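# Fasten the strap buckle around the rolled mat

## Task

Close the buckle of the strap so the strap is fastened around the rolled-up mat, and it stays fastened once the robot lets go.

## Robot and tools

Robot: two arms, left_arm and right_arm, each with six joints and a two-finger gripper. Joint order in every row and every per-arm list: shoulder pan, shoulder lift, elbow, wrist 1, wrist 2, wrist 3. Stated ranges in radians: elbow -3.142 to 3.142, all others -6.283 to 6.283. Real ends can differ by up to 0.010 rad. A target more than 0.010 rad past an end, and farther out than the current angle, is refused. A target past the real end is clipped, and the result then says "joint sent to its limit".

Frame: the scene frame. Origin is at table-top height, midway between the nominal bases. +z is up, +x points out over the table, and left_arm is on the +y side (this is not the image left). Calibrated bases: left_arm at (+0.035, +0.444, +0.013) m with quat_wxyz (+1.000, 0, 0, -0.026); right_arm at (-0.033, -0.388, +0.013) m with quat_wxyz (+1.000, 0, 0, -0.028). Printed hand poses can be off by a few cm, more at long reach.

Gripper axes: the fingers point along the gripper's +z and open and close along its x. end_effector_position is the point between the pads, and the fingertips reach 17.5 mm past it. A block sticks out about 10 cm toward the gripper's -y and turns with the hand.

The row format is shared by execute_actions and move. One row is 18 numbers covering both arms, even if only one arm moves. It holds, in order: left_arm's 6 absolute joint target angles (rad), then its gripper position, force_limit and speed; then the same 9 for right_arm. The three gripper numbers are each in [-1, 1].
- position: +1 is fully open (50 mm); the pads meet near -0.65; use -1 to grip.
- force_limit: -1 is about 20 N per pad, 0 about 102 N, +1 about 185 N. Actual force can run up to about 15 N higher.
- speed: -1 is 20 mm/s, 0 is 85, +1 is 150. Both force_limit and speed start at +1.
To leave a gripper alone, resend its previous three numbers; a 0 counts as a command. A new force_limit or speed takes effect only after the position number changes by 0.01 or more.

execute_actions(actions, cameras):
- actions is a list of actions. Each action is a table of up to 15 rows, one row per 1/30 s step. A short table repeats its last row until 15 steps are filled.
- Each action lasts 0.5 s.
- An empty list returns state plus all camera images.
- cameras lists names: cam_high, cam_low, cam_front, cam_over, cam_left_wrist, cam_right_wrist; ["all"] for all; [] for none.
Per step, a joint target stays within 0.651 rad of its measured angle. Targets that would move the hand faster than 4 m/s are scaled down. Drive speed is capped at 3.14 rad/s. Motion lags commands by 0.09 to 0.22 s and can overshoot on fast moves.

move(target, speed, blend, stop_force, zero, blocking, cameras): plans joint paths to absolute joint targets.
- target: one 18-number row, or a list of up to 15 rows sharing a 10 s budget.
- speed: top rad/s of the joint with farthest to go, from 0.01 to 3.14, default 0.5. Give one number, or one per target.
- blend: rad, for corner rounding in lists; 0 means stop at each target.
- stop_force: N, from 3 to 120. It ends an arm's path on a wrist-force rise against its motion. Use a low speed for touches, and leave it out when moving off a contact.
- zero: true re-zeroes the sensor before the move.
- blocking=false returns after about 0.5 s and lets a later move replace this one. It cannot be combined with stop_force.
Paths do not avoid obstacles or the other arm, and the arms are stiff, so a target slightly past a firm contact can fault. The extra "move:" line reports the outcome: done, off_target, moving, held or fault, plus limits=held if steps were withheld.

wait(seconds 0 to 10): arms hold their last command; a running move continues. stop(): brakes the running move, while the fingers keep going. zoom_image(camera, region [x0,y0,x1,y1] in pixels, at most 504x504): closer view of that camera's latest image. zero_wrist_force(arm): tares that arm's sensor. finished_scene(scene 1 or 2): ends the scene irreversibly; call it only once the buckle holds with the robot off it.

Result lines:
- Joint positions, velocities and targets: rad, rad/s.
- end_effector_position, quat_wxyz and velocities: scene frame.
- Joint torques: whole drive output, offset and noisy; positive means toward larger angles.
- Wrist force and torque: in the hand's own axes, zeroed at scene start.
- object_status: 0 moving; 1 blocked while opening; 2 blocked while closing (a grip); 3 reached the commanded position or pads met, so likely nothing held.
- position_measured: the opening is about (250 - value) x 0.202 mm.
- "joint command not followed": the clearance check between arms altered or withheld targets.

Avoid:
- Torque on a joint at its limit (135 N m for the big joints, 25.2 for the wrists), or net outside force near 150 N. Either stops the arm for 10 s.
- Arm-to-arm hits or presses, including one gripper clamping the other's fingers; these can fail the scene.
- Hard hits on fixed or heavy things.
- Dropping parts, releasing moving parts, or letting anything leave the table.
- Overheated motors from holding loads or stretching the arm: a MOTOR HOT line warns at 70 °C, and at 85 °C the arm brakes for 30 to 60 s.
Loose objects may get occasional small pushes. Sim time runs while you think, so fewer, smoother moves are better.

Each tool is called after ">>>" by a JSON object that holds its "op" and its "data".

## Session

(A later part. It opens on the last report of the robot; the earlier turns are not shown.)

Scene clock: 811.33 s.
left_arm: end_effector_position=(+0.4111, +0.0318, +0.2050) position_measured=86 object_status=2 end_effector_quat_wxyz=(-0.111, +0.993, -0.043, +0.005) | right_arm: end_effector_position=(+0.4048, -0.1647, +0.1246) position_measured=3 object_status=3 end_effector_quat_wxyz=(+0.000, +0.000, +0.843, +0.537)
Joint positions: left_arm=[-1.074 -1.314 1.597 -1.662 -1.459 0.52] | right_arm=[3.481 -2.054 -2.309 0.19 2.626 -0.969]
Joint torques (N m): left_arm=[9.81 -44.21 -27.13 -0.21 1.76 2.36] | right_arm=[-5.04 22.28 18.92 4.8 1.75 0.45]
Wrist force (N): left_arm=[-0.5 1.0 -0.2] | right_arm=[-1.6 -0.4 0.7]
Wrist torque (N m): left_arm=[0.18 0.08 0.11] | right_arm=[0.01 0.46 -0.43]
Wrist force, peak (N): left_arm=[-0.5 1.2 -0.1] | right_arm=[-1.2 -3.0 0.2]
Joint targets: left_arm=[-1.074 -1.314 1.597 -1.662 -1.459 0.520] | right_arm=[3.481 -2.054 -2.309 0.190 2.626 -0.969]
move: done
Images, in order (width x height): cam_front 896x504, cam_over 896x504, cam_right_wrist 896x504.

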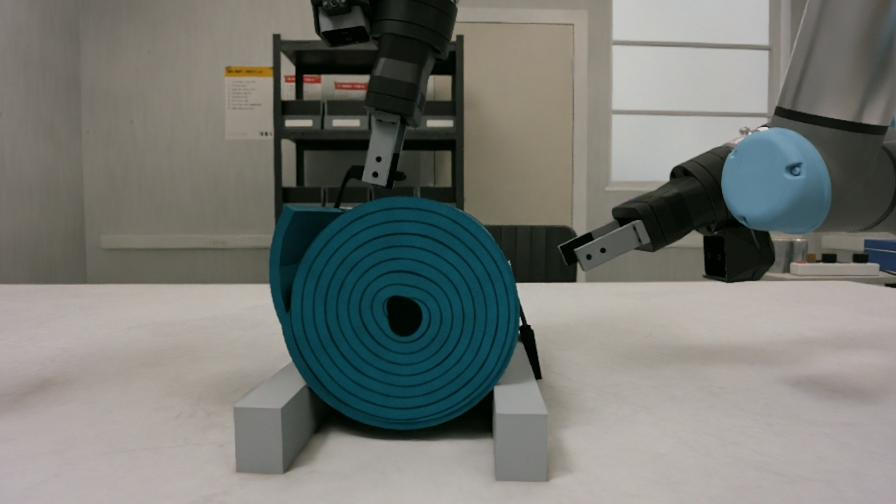

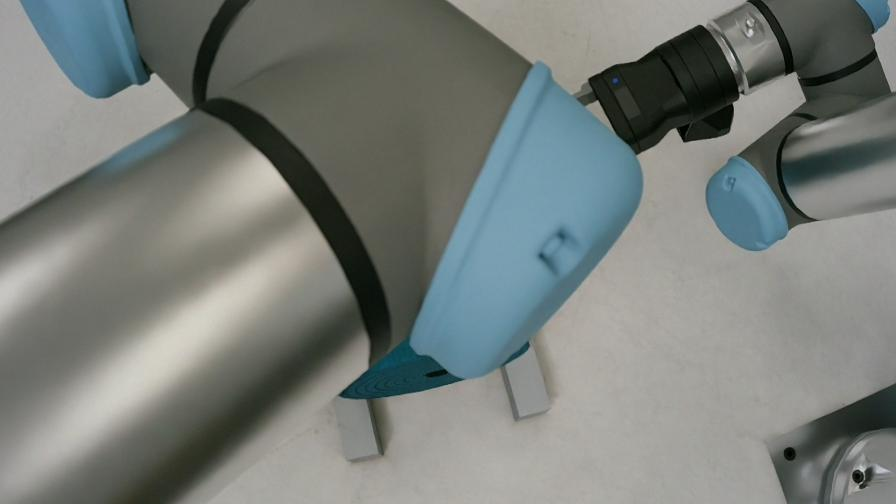

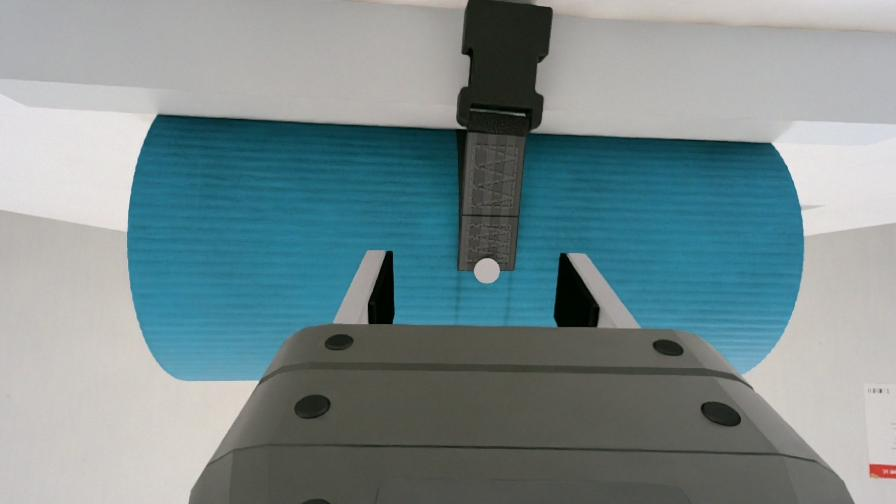

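>>> {"op": "move", "data": {"target": [[-1.0742,-1.3205,1.5783,-1.6366,-1.4592,0.5204,-1,-0.4,-1,3.7605,-1.6006,-2.2007,-0.3670,2.1681,-0.7488,-1,-1,-0.7],[-1.0742,-1.3205,1.5783,-1.6366,-1.4592,0.5204,-1,-0.4,-1,3.9183,-1.6647,-1.9551,-0.5097,2.1312,-0.6784,-1,-1,-0.7],[-1.0742,-1.3205,1.5783,-1.6366,-1.4592,0.5204,-1,-0.4,-1,3.9183,-1.7281,-2.0237,-0.3777,2.1312,-0.6784,-1,-1,-0.7]], "speed": [0.6,0.5,0.2], "cameras": ["cam_front","cam_left_wrist","cam_right_wrist"]}}

>>> {"op": "zoom_image", "data": {"camera": "cam_front", "region": [300, 110, 500, 230]}}

>>> {"op": "zoom_image", "data": {"camera": "cam_right_wrist", "region": [380, 180, 580, 340]}}

Scene clock: 864.37 s.
left_arm: end_effector_position=(+0.4110, +0.0320, +0.2152) position_measured=86 object_status=2 end_effector_quat_wxyz=(-0.111, +0.993, -0.043, +0.005) | right_arm: end_effector_position=(+0.4080, -0.0458, +0.2591) position_measured=251 object_status=3 end_effector_quat_wxyz=(+0.008, +0.020, +0.924, +0.382)
Joint positions: left_arm=[-1.074 -1.321 1.578 -1.637 -1.459 0.52] | right_arm=[3.843 -1.634 -2.073 -0.441 2.149 -0.712]
Joint torques (N m): left_arm=[9.1 -37.96 -18.88 -4.95 1.78 2.52] | right_arm=[-5.87 32.43 14.05 5.1 3.72 -0.88]
Wrist force (N): left_arm=[-0.3 1.1 3.6] | right_arm=[-1.1 -0.1 0.3]
Wrist torque (N m): left_arm=[0.07 0.06 0.11] | right_arm=[-0.01 0.27 -0.31]
Wrist force, peak (N): left_arm=[-0.4 1.3 3.8] | right_arm=[-1.1 13.2 2.2]
Joint targets: left_arm=[-1.074 -1.321 1.578 -1.637 -1.459 0.520] | right_arm=[3.842 -1.634 -2.073 -0.441 2.149 -0.712]
move: held (right_arm; a check stopped the path); path passed 1 of 3 targets; limits=held; right_arm: the shoulder lift is farthest, 0.094 rad from its target
joint command not followed: on one or more control steps a check withheld the commanded joint targets of the right arm, and it was not sent them on those steps.
cause: the commanded joint targets, or the way to them, would bring a part of the robot too close to another arm (this arm's gripper and the left arm's gripper, 23 mm apart when this arm was first held).
Images, in order (width x height): cam_front 896x504, cam_left_wrist 896x504, cam_right_wrist 896x504.

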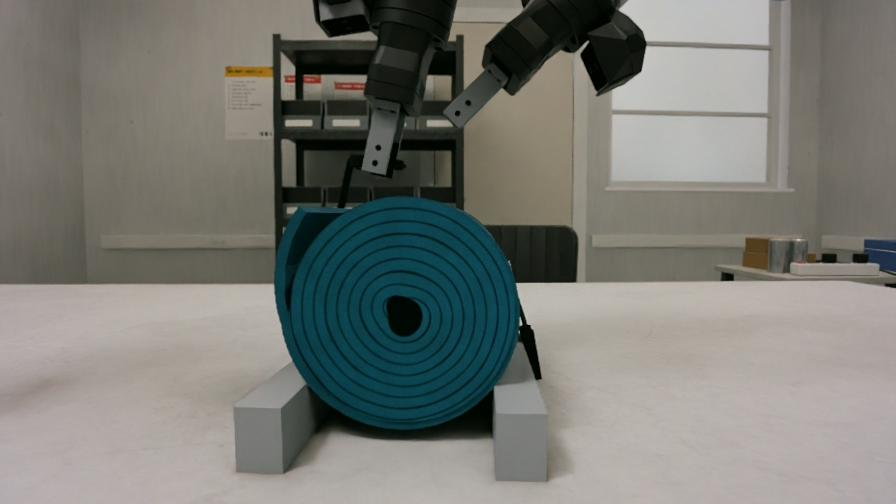

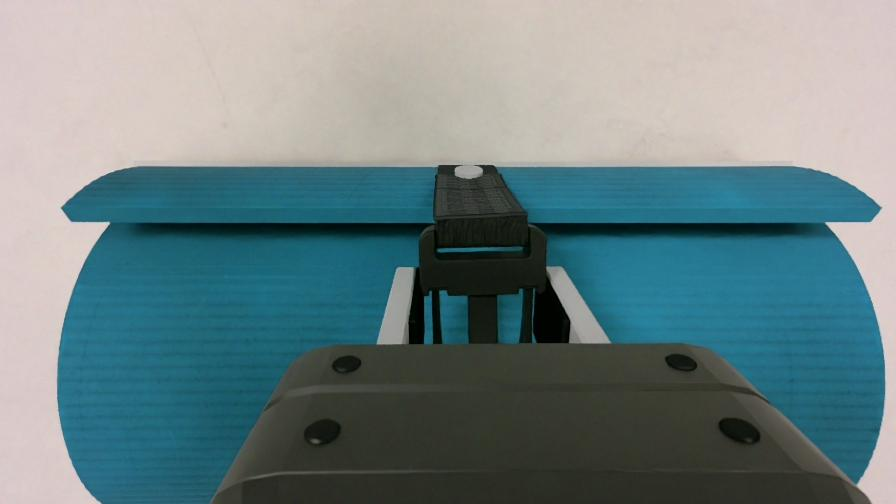

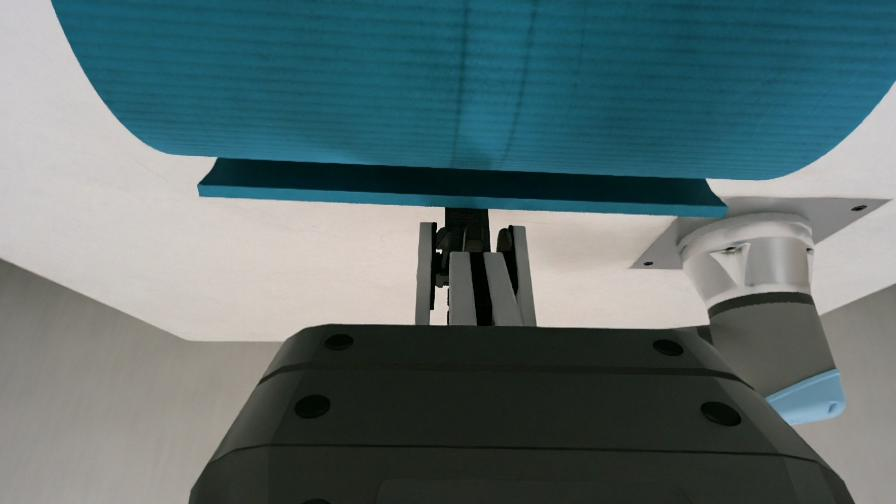

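Scaled by 2.520.

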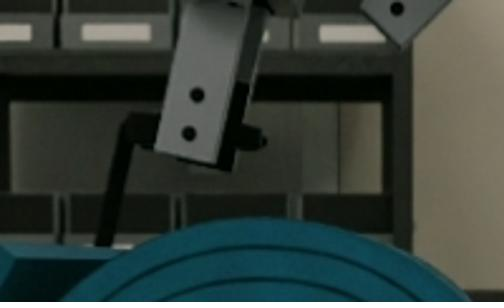

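Scaled by 2.520.

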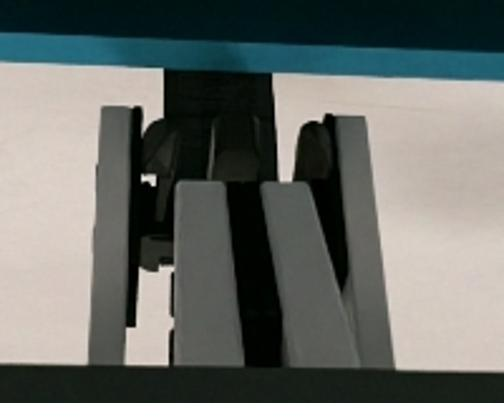

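>>> {"op": "execute_actions", "data": {"actions": []}}

Scene clock: 893.47 s.
left_arm: end_effector_position=(+0.4110, +0.0320, +0.2152) position_measured=86 object_status=2 end_effector_quat_wxyz=(-0.111, +0.993, -0.043, +0.005) | right_arm: end_effector_position=(+0.4080, -0.0458, +0.2592) position_measured=251 object_status=3 end_effector_quat_wxyz=(+0.008, +0.020, +0.924, +0.382)
Joint positions: left_arm=[-1.074 -1.321 1.578 -1.637 -1.459 0.52] | right_arm=[3.842 -1.634 -2.073 -0.441 2.149 -0.712]
Joint velocities: within noise
Joint torques (N m): left_arm=[8.2 -37.13 -18 -4.99 1.65 2.46] | right_arm=[-7.28 34.3 28.5 5.19 3.61 -0.83]
Motor temperatures (°C): left_arm=[28 33 31 34 37 34] | right_arm=[38 35 25 30 44 38]
Wrist force (N): left_arm=[-0.3 1.1 3.7] | right_arm=[-1.5 0.4 0.4]
Wrist torque (N m): left_arm=[0.07 0.07 0.10] | right_arm=[0.07 0.33 -0.32]
Wrist force, peak (N): left_arm=[-0.3 1.1 3.8] | right_arm=[-1.4 0.7 0.6]
Joint targets: left_arm=[-1.074 -1.321 1.578 -1.637 -1.459 0.520] | right_arm=[3.842 -1.634 -2.073 -0.441 2.149 -0.712]
Tool commands: left_gripper/position=-1.0 left_gripper/force_limit=-0.4 left_gripper/speed=-1.0 right_gripper/position=-1.0 right_gripper/force_limit=-1.0 right_gripper/speed=-0.7

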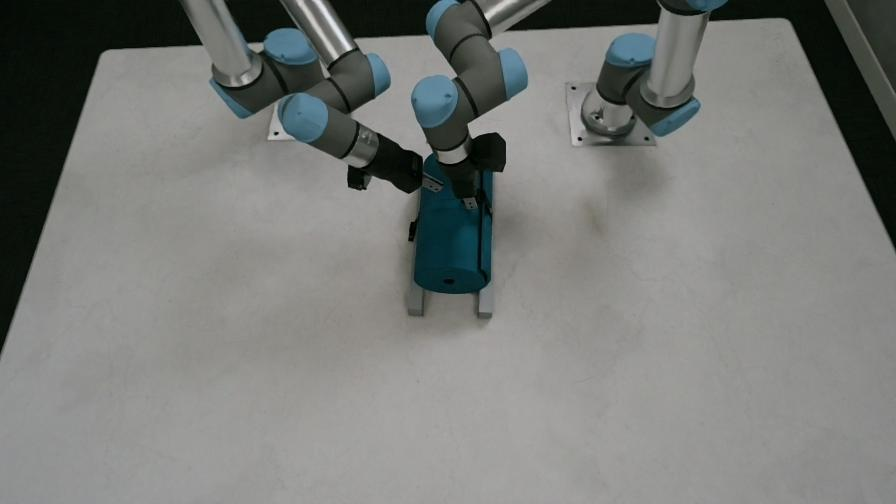

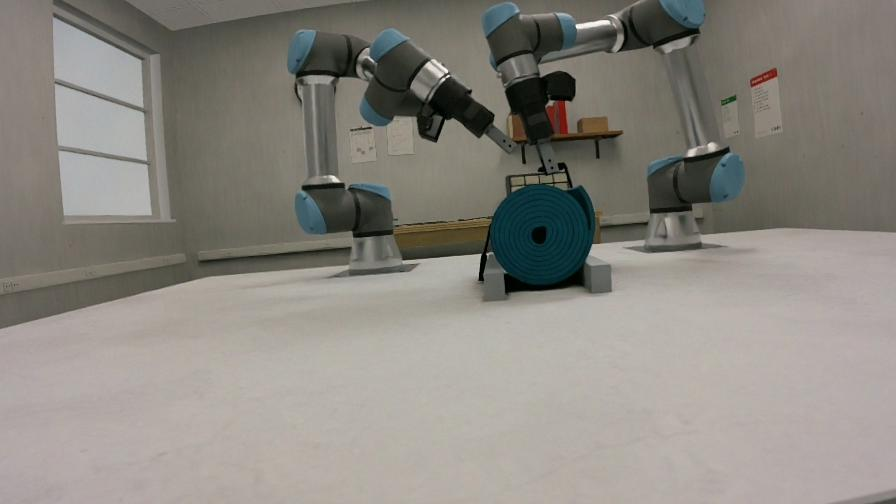

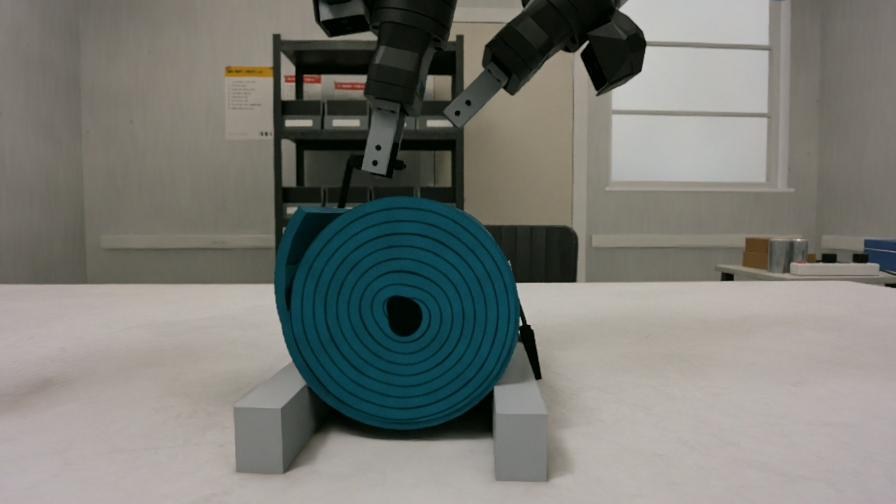

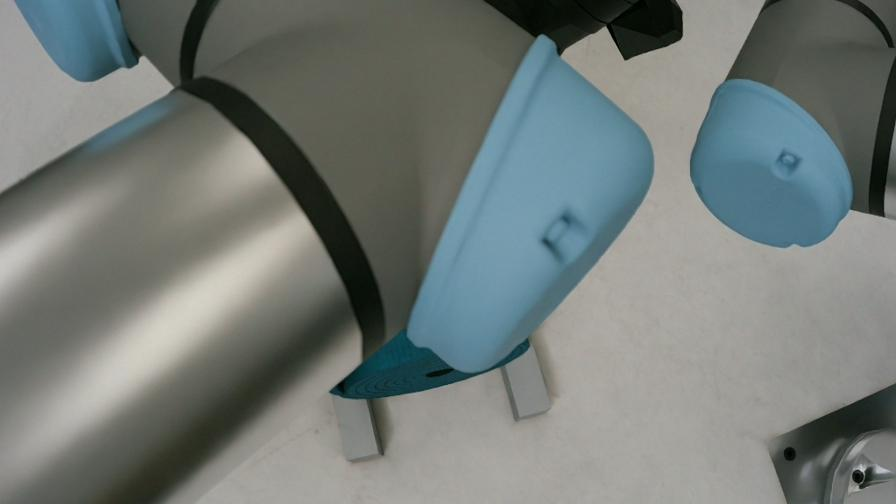

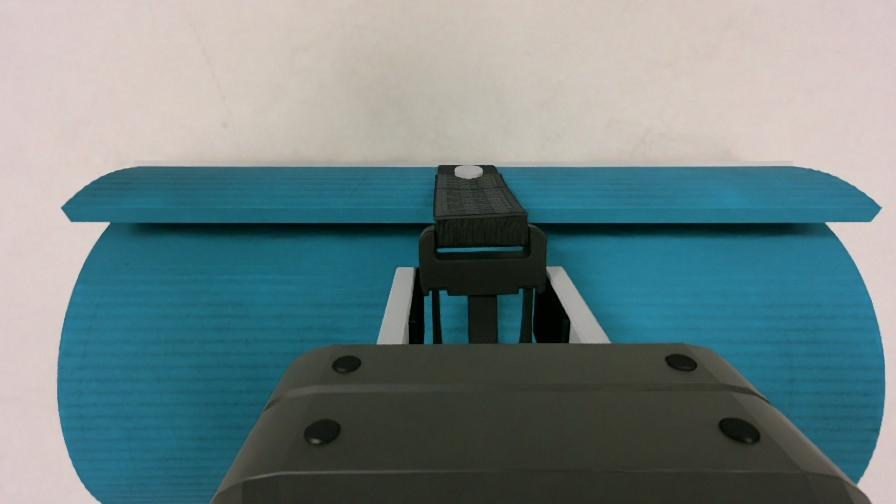

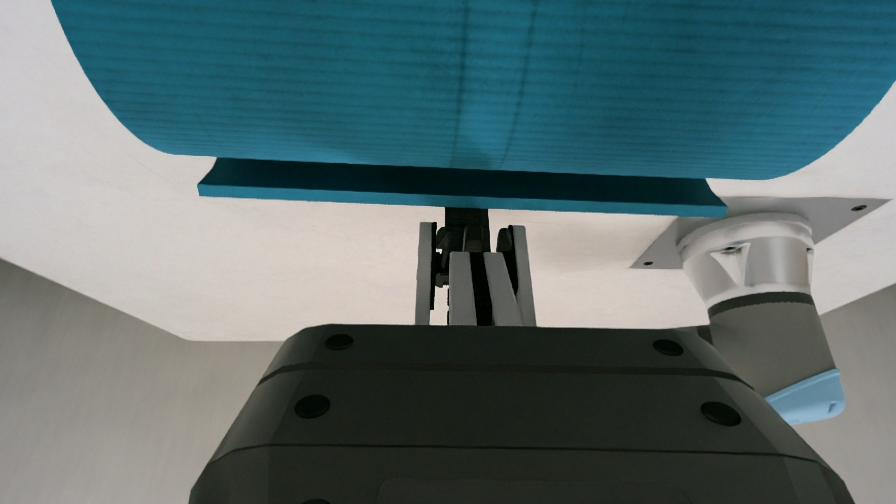

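>>> {"op": "move", "data": {"target": [-0.8635,-1.4944,2.0270,-2.5057,-1.9155,0.6713,-1,-0.4,-1,3.842,-1.634,-2.073,-0.441,2.149,-0.712,-1,-1,-0.7], "speed": 0.5, "cameras": ["cam_left_wrist","cam_right_wrist","cam_front"]}}

Scene clock: 943.73 s.
left_arm: end_effector_position=(+0.4114, +0.0295, +0.2145) position_measured=86 object_status=2 end_effector_quat_wxyz=(+0.258, +0.965, -0.042, -0.011) | right_arm: end_effector_position=(+0.4082, -0.0460, +0.2592) position_measured=251 object_status=3 end_effector_quat_wxyz=(+0.008, +0.020, +0.924, +0.382)
Joint positions: left_arm=[-0.863 -1.494 2.027 -2.505 -1.915 0.671] | right_arm=[3.842 -1.634 -2.073 -0.441 2.149 -0.712]
Joint torques (N m): left_arm=[-6.79 -19.93 -21.76 -5.12 -0.82 -2.7] | right_arm=[-6.83 14.33 29.54 5.06 3.62 1.53]
Wrist force (N): left_arm=[-0.8 -0.8 0.7] | right_arm=[-1.3 0.6 0.3]
Wrist torque (N m): left_arm=[-0.09 0.16 -0.15] | right_arm=[0.10 0.30 -0.31]
Wrist force, peak (N): left_arm=[-0.4 1.4 3.9] | right_arm=[-1.6 0.5 0.5]
Joint targets: left_arm=[-0.863 -1.494 2.027 -2.506 -1.915 0.671] | right_arm=[3.842 -1.634 -2.073 -0.441 2.149 -0.712]
move: done
Images, in order (width x height): cam_front 896x504, cam_left_wrist 896x504, cam_right_wrist 896x504.

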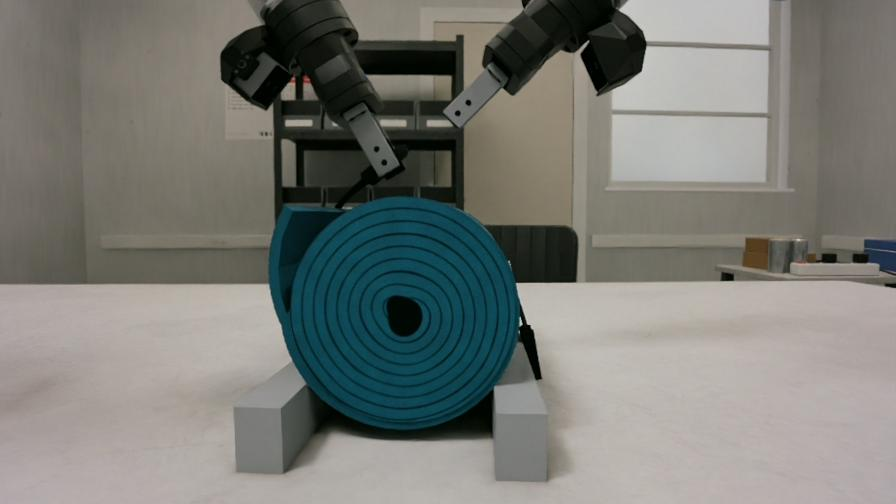

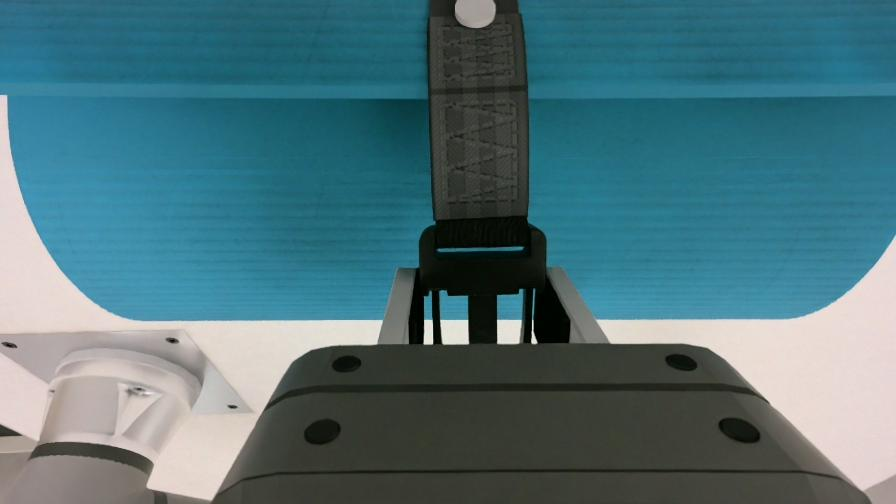

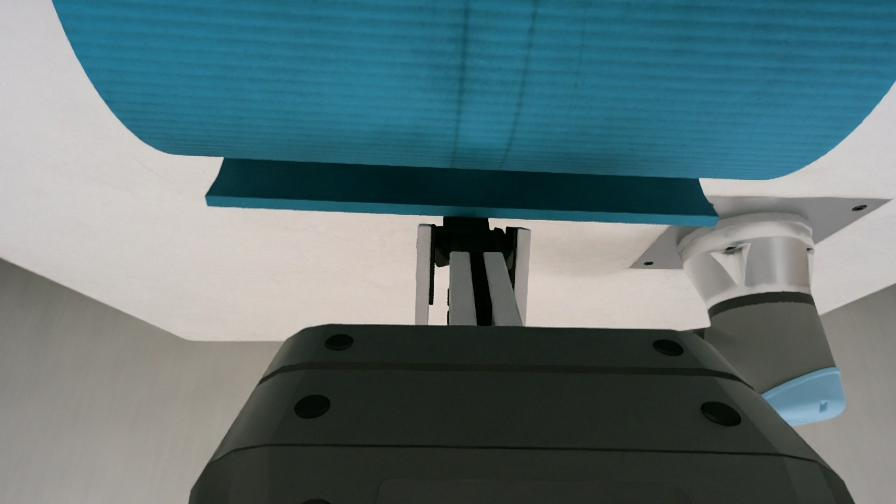

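>>> {"op": "move", "data": {"target": [-0.8635,-1.4944,2.0270,-2.5057,-1.9155,0.6713,-1,-0.4,-1,3.9155,-1.7049,-2.0091,-0.4165,2.1324,-0.6805,-1,-1,-0.7], "speed": 0.15, "stop_force": 8, "cameras": ["cam_left_wrist","cam_right_wrist","cam_front"]}}

Scene clock: 959.60 s.
left_arm: end_effector_position=(+0.4113, +0.0295, +0.2145) position_measured=86 object_status=2 end_effector_quat_wxyz=(+0.259, +0.965, -0.042, -0.011) | right_arm: end_effector_position=(+0.4085, +0.0038, +0.2555) position_measured=251 object_status=3 end_effector_quat_wxyz=(+0.000, +0.000, +0.924, +0.383)
Joint positions: left_arm=[-0.864 -1.494 2.027 -2.506 -1.916 0.671] | right_arm=[3.915 -1.705 -2.009 -0.417 2.132 -0.681]
Joint torques (N m): left_arm=[-7.67 -19.49 -16.39 -5.83 -2.26 -2.39] | right_arm=[0.71 37.71 11.82 2.37 3.69 -1.34]
Wrist force (N): left_arm=[-0.7 -1.0 0.7] | right_arm=[-1.4 0.7 0.3]
Wrist torque (N m): left_arm=[-0.12 0.15 -0.15] | right_arm=[0.11 0.34 -0.29]
Wrist force, peak (N): left_arm=[-0.7 -1.1 0.8] | right_arm=[-1.4 1.9 1.7]
Joint targets: left_arm=[-0.863 -1.494 2.027 -2.506 -1.915 0.671] | right_arm=[3.916 -1.705 -2.009 -0.416 2.132 -0.681]
move: done
Images, in order (width x height): cam_front 896x504, cam_left_wrist 896x504, cam_right_wrist 896x504.

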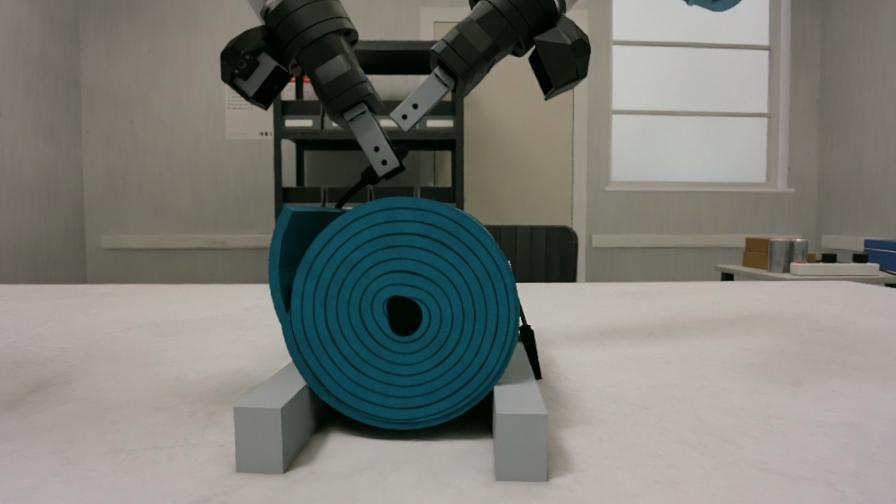

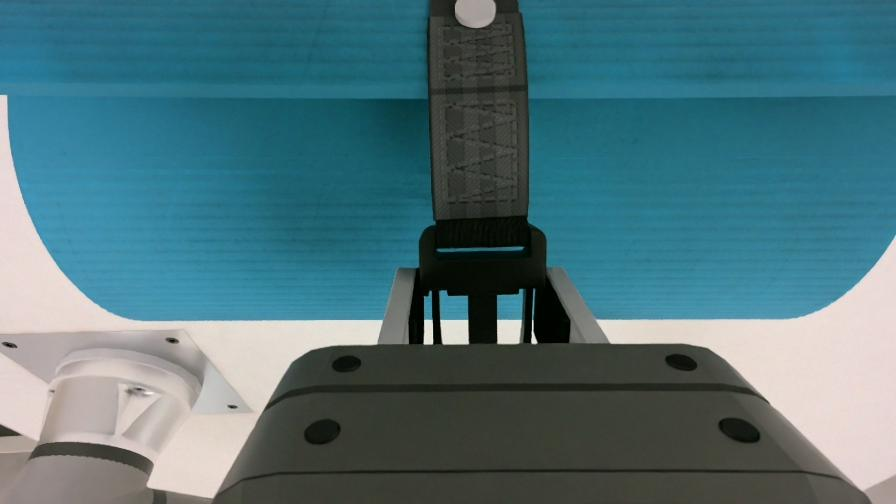

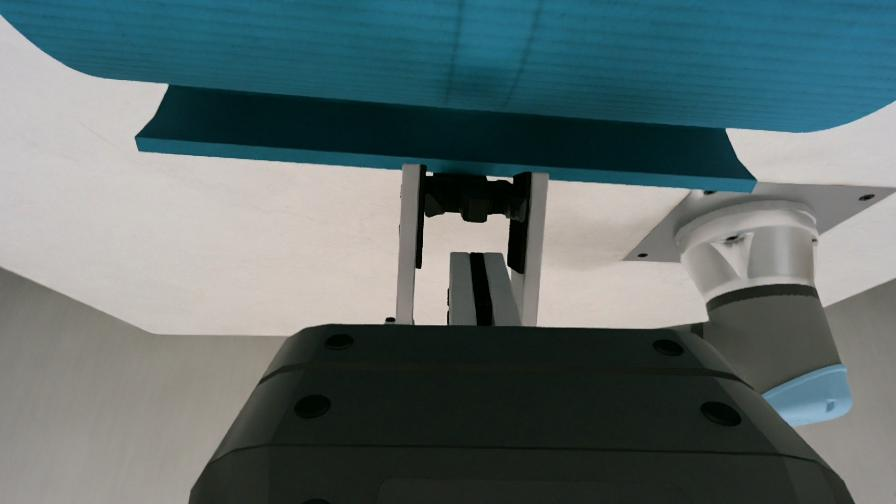

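>>> {"op": "move", "data": {"target": [-0.8635,-1.4944,2.0270,-2.5057,-1.9155,0.6713,-1,-0.4,-1,3.9066,-1.7248,-2.0398,-0.3708,2.1373,-0.6895,-1,-1,-0.7], "speed": 0.03, "stop_force": 18, "cameras": ["cam_left_wrist","cam_right_wrist","cam_front"]}}

Scene clock: 966.47 s.
left_arm: end_effector_position=(+0.4113, +0.0295, +0.2145) position_measured=86 object_status=2 end_effector_quat_wxyz=(+0.259, +0.965, -0.042, -0.011) | right_arm: end_effector_position=(+0.4083, -0.0018, +0.2375) position_measured=251 object_status=3 end_effector_quat_wxyz=(+0.000, +0.000, +0.924, +0.383)
Joint positions: left_arm=[-0.864 -1.494 2.027 -2.506 -1.916 0.671] | right_arm=[3.907 -1.725 -2.04 -0.371 2.137 -0.69]
Joint torques (N m): left_arm=[-7.88 -20.58 -16.73 -6.04 -2.28 -2.16] | right_arm=[5.12 37.88 30.01 2.41 0.88 0.9]
Wrist force (N): left_arm=[-0.8 -0.7 0.6] | right_arm=[-1.2 0.6 0.3]
Wrist torque (N m): left_arm=[-0.07 0.17 -0.15] | right_arm=[0.09 0.30 -0.23]
Wrist force, peak (N): left_arm=[-0.9 -1.1 0.7] | right_arm=[-1.7 0.7 0.2]
Joint targets: left_arm=[-0.863 -1.494 2.027 -2.506 -1.915 0.671] | right_arm=[3.907 -1.725 -2.040 -0.371 2.137 -0.690]
move: done
Images, in order (width x height): cam_front 896x504, cam_left_wrist 896x504, cam_right_wrist 896x504.

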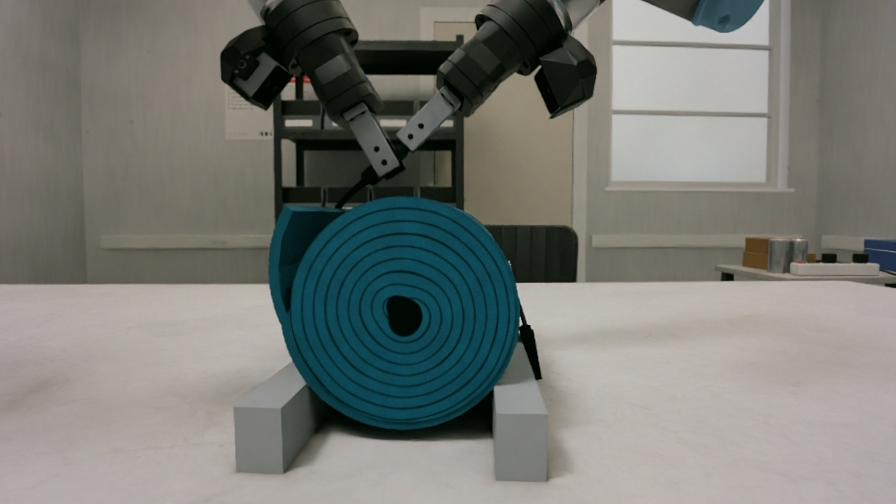

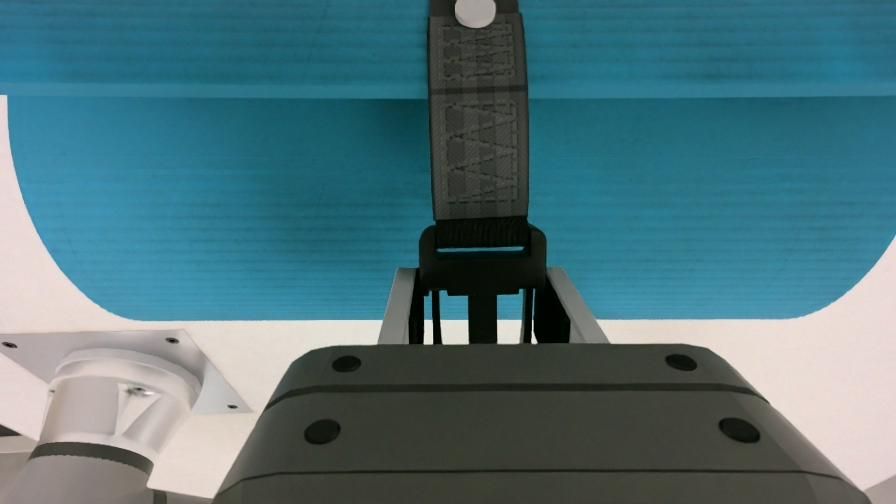

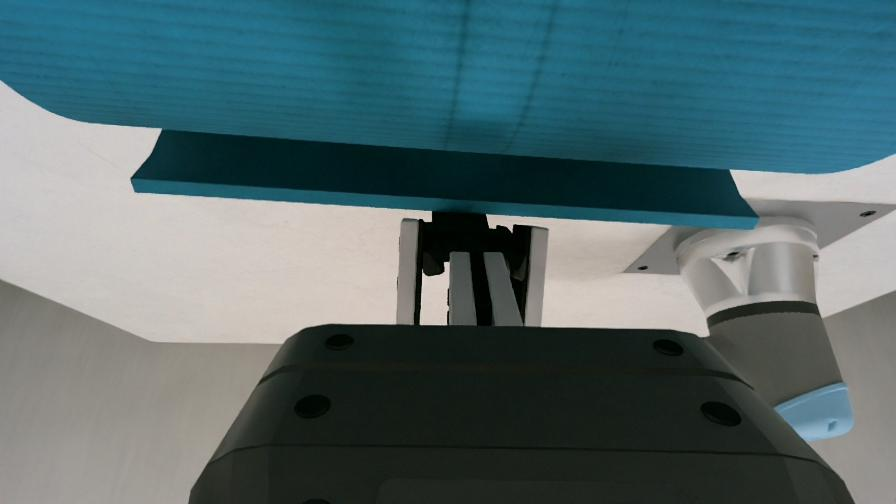

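>>> {"op": "move", "data": {"target": [[-0.8635,-1.4944,2.0270,-2.5057,-1.9155,0.6713,-1,-0.4,-1,3.9155,-1.7049,-2.0091,-0.4165,2.1324,-0.6805,-1,-1,-0.7],[-0.8635,-1.4944,2.0270,-2.5057,-1.9155,0.6713,-1,-0.4,-1,3.9243,-1.7220,-2.0131,-0.3908,2.1276,-0.6719,-1,-1,-0.7]], "speed": 0.06, "stop_force": 15, "cameras": ["cam_front"]}}

>>> {"op": "move", "data": {"target": [-0.8635,-1.4944,2.0270,-2.5057,-1.9155,0.6713,-1,-0.4,-1,3.9160,-1.7334,-2.0338,-0.3630,2.1322,-0.6801,-1,-1,-0.7], "speed": 0.03, "stop_force": 35, "cameras": ["cam_front","cam_right_wrist","cam_left_wrist"]}}

Scene clock: 987.97 s.
left_arm: end_effector_position=(+0.4113, +0.0295, +0.2145) position_measured=86 object_status=2 end_effector_quat_wxyz=(+0.259, +0.965, -0.042, -0.011) | right_arm: end_effector_position=(+0.4084, +0.0093, +0.2480) position_measured=251 object_status=3 end_effector_quat_wxyz=(+0.000, +0.000, +0.924, +0.383)
Joint positions: left_arm=[-0.864 -1.494 2.027 -2.506 -1.916 0.671] | right_arm=[3.924 -1.722 -2.013 -0.391 2.128 -0.672]
Joint torques (N m): left_arm=[-6.88 -20.05 -17.37 -5.94 -2.11 -1.88] | right_arm=[-7.05 37.57 29.24 2.38 3.47 -0.84]
Wrist force (N): left_arm=[-0.8 -0.8 0.7] | right_arm=[-1.4 0.8 0.3]
Wrist torque (N m): left_arm=[-0.09 0.17 -0.15] | right_arm=[0.13 0.34 -0.30]
Wrist force, peak (N): left_arm=[-1.0 -1.1 0.7] | right_arm=[-1.5 0.8 0.5]
Joint targets: left_arm=[-0.863 -1.494 2.027 -2.506 -1.915 0.671] | right_arm=[3.924 -1.722 -2.013 -0.391 2.128 -0.672]
move: done
Images, in order (width x height): cam_front 896x504.

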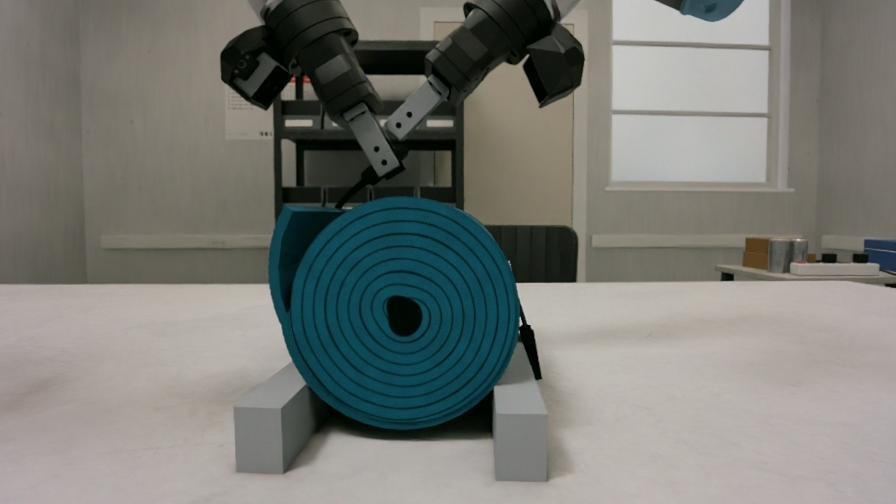

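Scene clock: 990.13 s.
left_arm: end_effector_position=(+0.4113, +0.0295, +0.2144) position_measured=86 object_status=2 end_effector_quat_wxyz=(+0.259, +0.965, -0.042, -0.011) | right_arm: end_effector_position=(+0.4085, +0.0042, +0.2365) position_measured=251 object_status=3 end_effector_quat_wxyz=(+0.000, +0.000, +0.924, +0.383)
Joint positions: left_arm=[-0.864 -1.494 2.027 -2.506 -1.916 0.671] | right_arm=[3.916 -1.733 -2.034 -0.363 2.132 -0.68]
Joint torques (N m): left_arm=[-4.53 -35.69 -26.89 -5.97 -2.17 -1.66] | right_arm=[5.05 35.7 27.29 1.59 -2.17 1.1]
Wrist force (N): left_arm=[0.1 -2.6 5.5] | right_arm=[-0.7 5.6 -2.2]
Wrist torque (N m): left_arm=[-0.02 0.15 -0.15] | right_arm=[0.18 0.34 -0.20]
Wrist force, peak (N): left_arm=[-0.1 -3.5 6.6] | right_arm=[-0.9 6.9 -3.3]
Joint targets: left_arm=[-0.863 -1.494 2.027 -2.506 -1.915 0.671] | right_arm=[3.916 -1.733 -2.034 -0.363 2.132 -0.680]
move: done
Images, in order (width x height): cam_front 896x504, cam_left_wrist 896x504, cam_right_wrist 896x504.

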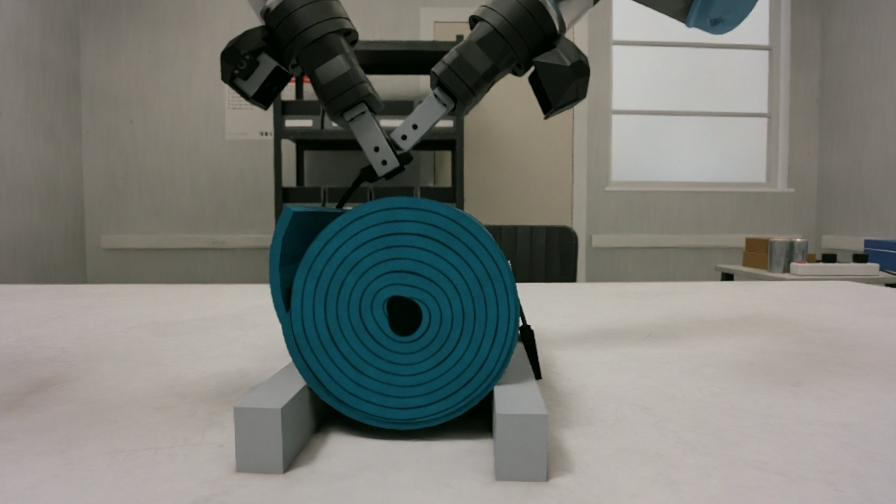

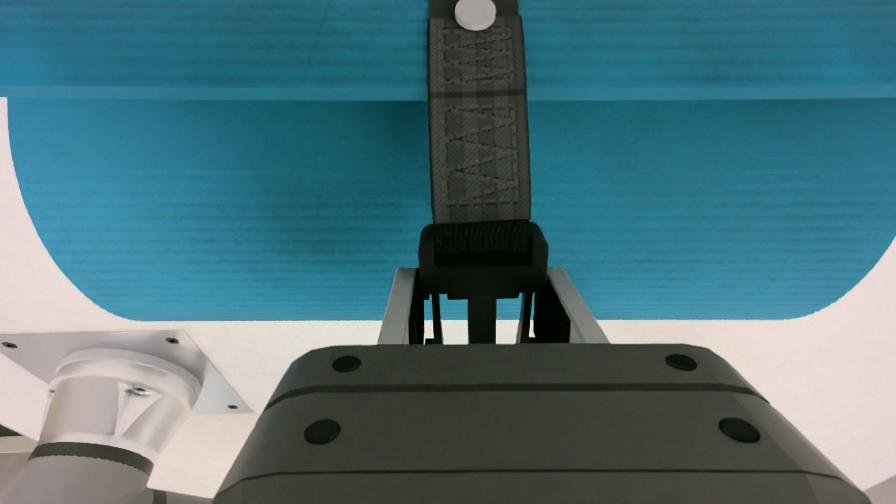

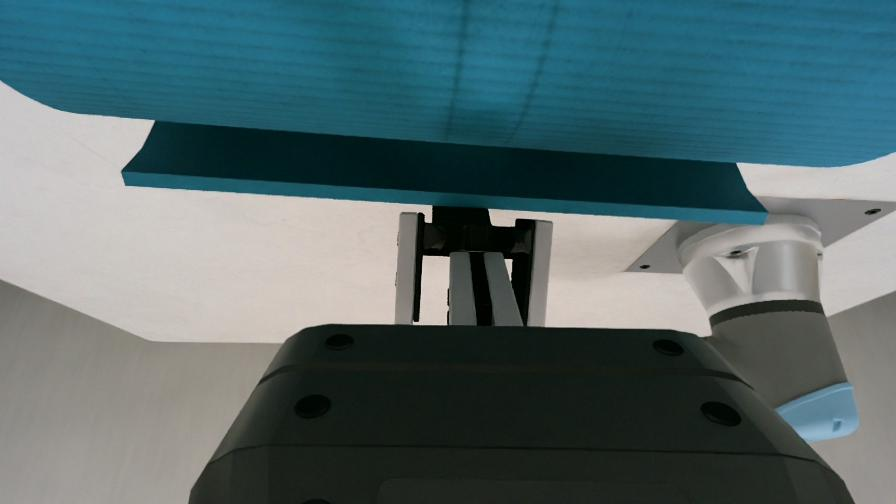

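>>> {"op": "move", "data": {"target": [-0.8635,-1.4944,2.0270,-2.5057,-1.9155,0.6713,-1,-0.4,-1,3.9127,-1.7380,-2.0421,-0.3519,2.1340,-0.6834,-1,-1,-0.7], "speed": 0.03, "stop_force": 35, "cameras": ["cam_front"]}}

>>> {"op": "zoom_image", "data": {"camera": "cam_front", "region": [320, 80, 480, 220]}}

>>> {"op": "move", "data": {"target": [[-0.8635,-1.4944,2.0270,-2.5057,-1.9155,0.6713,-1,-0.4,-1,3.9155,-1.7049,-2.0091,-0.4165,2.1324,-0.6805,-1,-1,-0.7],[-0.8635,-1.4944,2.0270,-2.5057,-1.9155,0.6713,-1,-0.4,-1,3.7605,-1.6006,-2.2007,-0.3670,2.1681,-0.7488,-1,-1,-0.7]], "speed": 0.4, "cameras": ["cam_front","cam_left_wrist","cam_right_wrist"]}}

>>> {"op": "zoom_image", "data": {"camera": "cam_front", "region": [320, 80, 480, 220]}}

Scene clock: 998.43 s.
left_arm: end_effector_position=(+0.4113, +0.0295, +0.2145) position_measured=86 object_status=2 end_effector_quat_wxyz=(+0.259, +0.965, -0.042, -0.011) | right_arm: end_effector_position=(+0.4084, +0.0021, +0.2319) position_measured=251 object_status=3 end_effector_quat_wxyz=(+0.000, +0.000, +0.924, +0.383)
Joint positions: left_arm=[-0.864 -1.494 2.027 -2.506 -1.916 0.671] | right_arm=[3.913 -1.738 -2.042 -0.352 2.134 -0.683]
Joint torques (N m): left_arm=[4.29 -35.72 -29.21 -5.94 -2.05 -1.46] | right_arm=[0.16 31.14 25.94 1.1 0.63 0.78]
Wrist force (N): left_arm=[0.0 -1.5 6.0] | right_arm=[-0.7 7.0 -1.1]
Wrist torque (N m): left_arm=[-0.01 0.20 -0.16] | right_arm=[0.21 0.34 -0.20]
Wrist force, peak (N): left_arm=[0.0 -4.2 6.3] | right_arm=[-0.5 7.3 -1.3]
Joint targets: left_arm=[-0.863 -1.494 2.027 -2.506 -1.915 0.671] | right_arm=[3.913 -1.738 -2.042 -0.352 2.134 -0.683]
move: done
Images, in order (width x height): cam_front 896x504.

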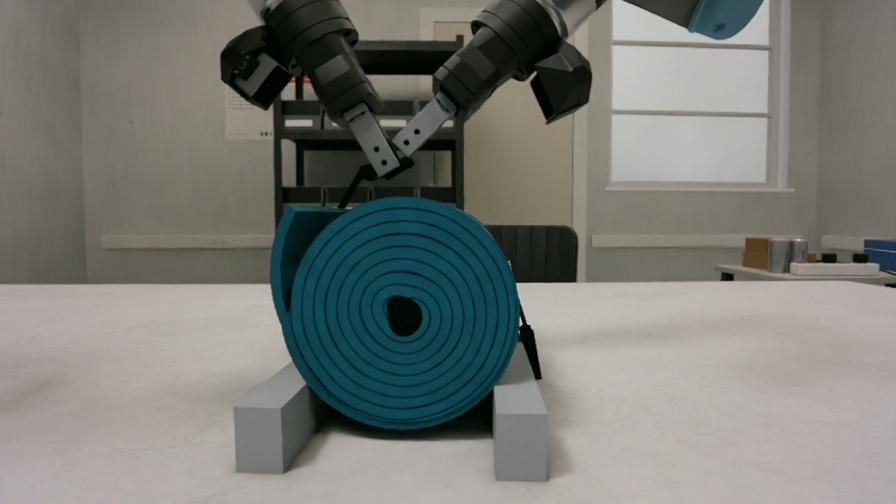

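Scaled by 3.150.

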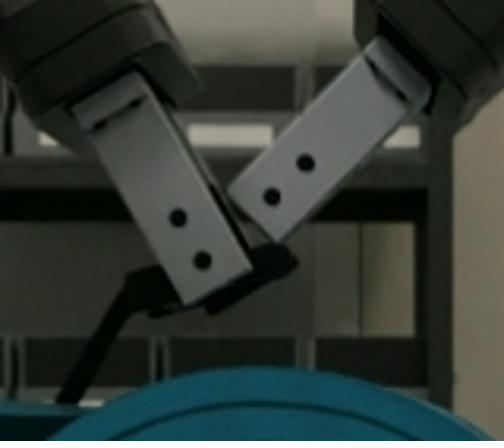

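Scene clock: 1000.10 s.
left_arm: end_effector_position=(+0.4113, +0.0295, +0.2145) position_measured=86 object_status=2 end_effector_quat_wxyz=(+0.259, +0.965, -0.042, -0.011) | right_arm: end_effector_position=(+0.3989, -0.1005, +0.2281) position_measured=251 object_status=3 end_effector_quat_wxyz=(+0.017, +0.041, +0.923, +0.382)
Joint positions: left_arm=[-0.864 -1.494 2.027 -2.506 -1.915 0.671] | right_arm=[3.761 -1.601 -2.2 -0.367 2.168 -0.749]
Joint torques (N m): left_arm=[6.43 -35.38 -28.74 -5.87 -2.26 -1.59] | right_arm=[-6.56 17.88 15.65 2.62 -1.85 1.08]
Wrist force (N): left_arm=[-0.6 -1.3 0.9] | right_arm=[-1.3 0.4 0.1]
Wrist torque (N m): left_arm=[-0.12 0.15 -0.15] | right_arm=[0.10 0.32 -0.31]
Wrist force, peak (N): left_arm=[0.0 -1.4 6.1] | right_arm=[-0.7 6.8 -1.1]
Joint targets: left_arm=[-0.863 -1.494 2.027 -2.506 -1.915 0.671] | right_arm=[3.760 -1.601 -2.201 -0.367 2.168 -0.749]
move: done
Images, in order (width x height): cam_front 896x504, cam_left_wrist 896x504, cam_right_wrist 896x504.

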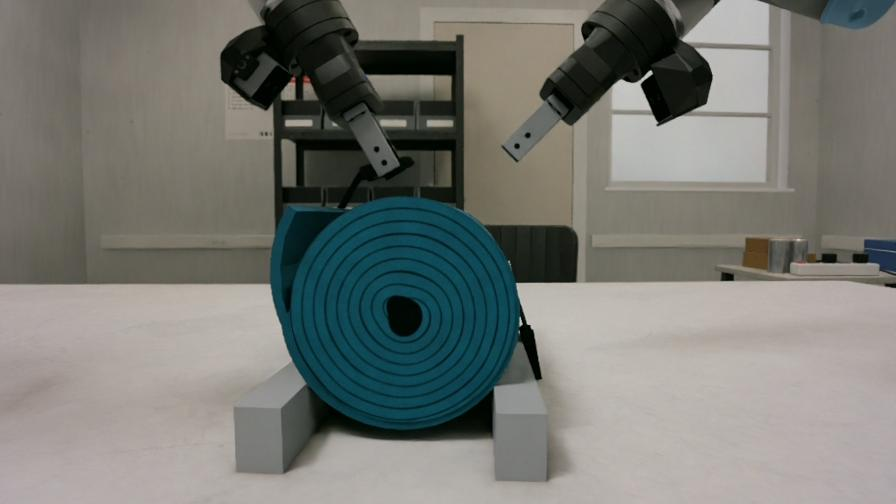

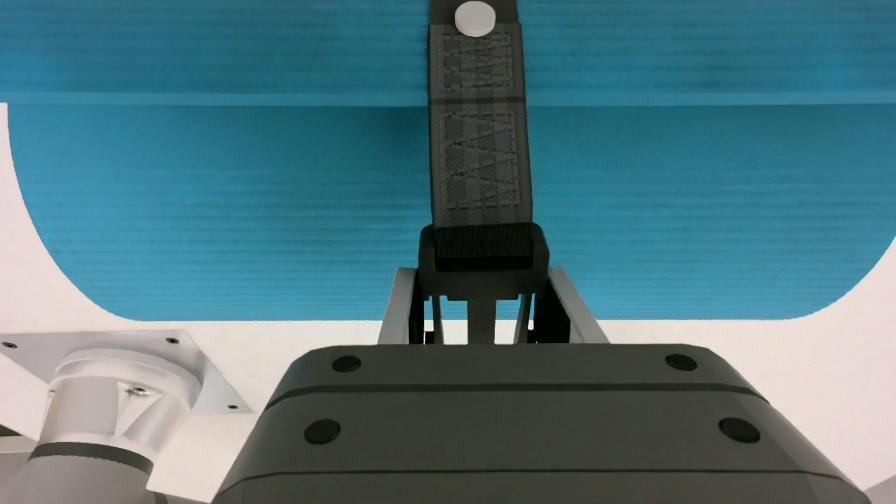

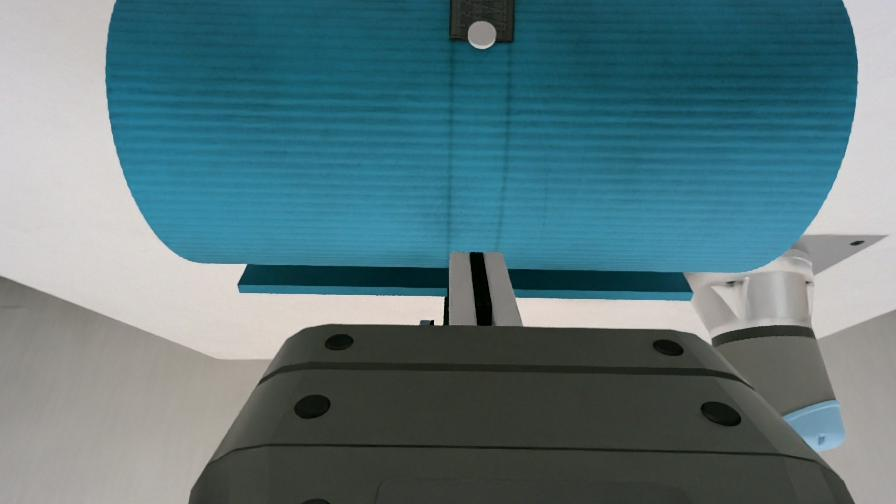

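Scaled by 3.150.

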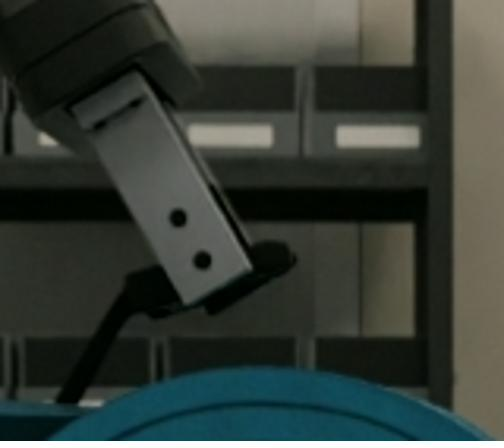

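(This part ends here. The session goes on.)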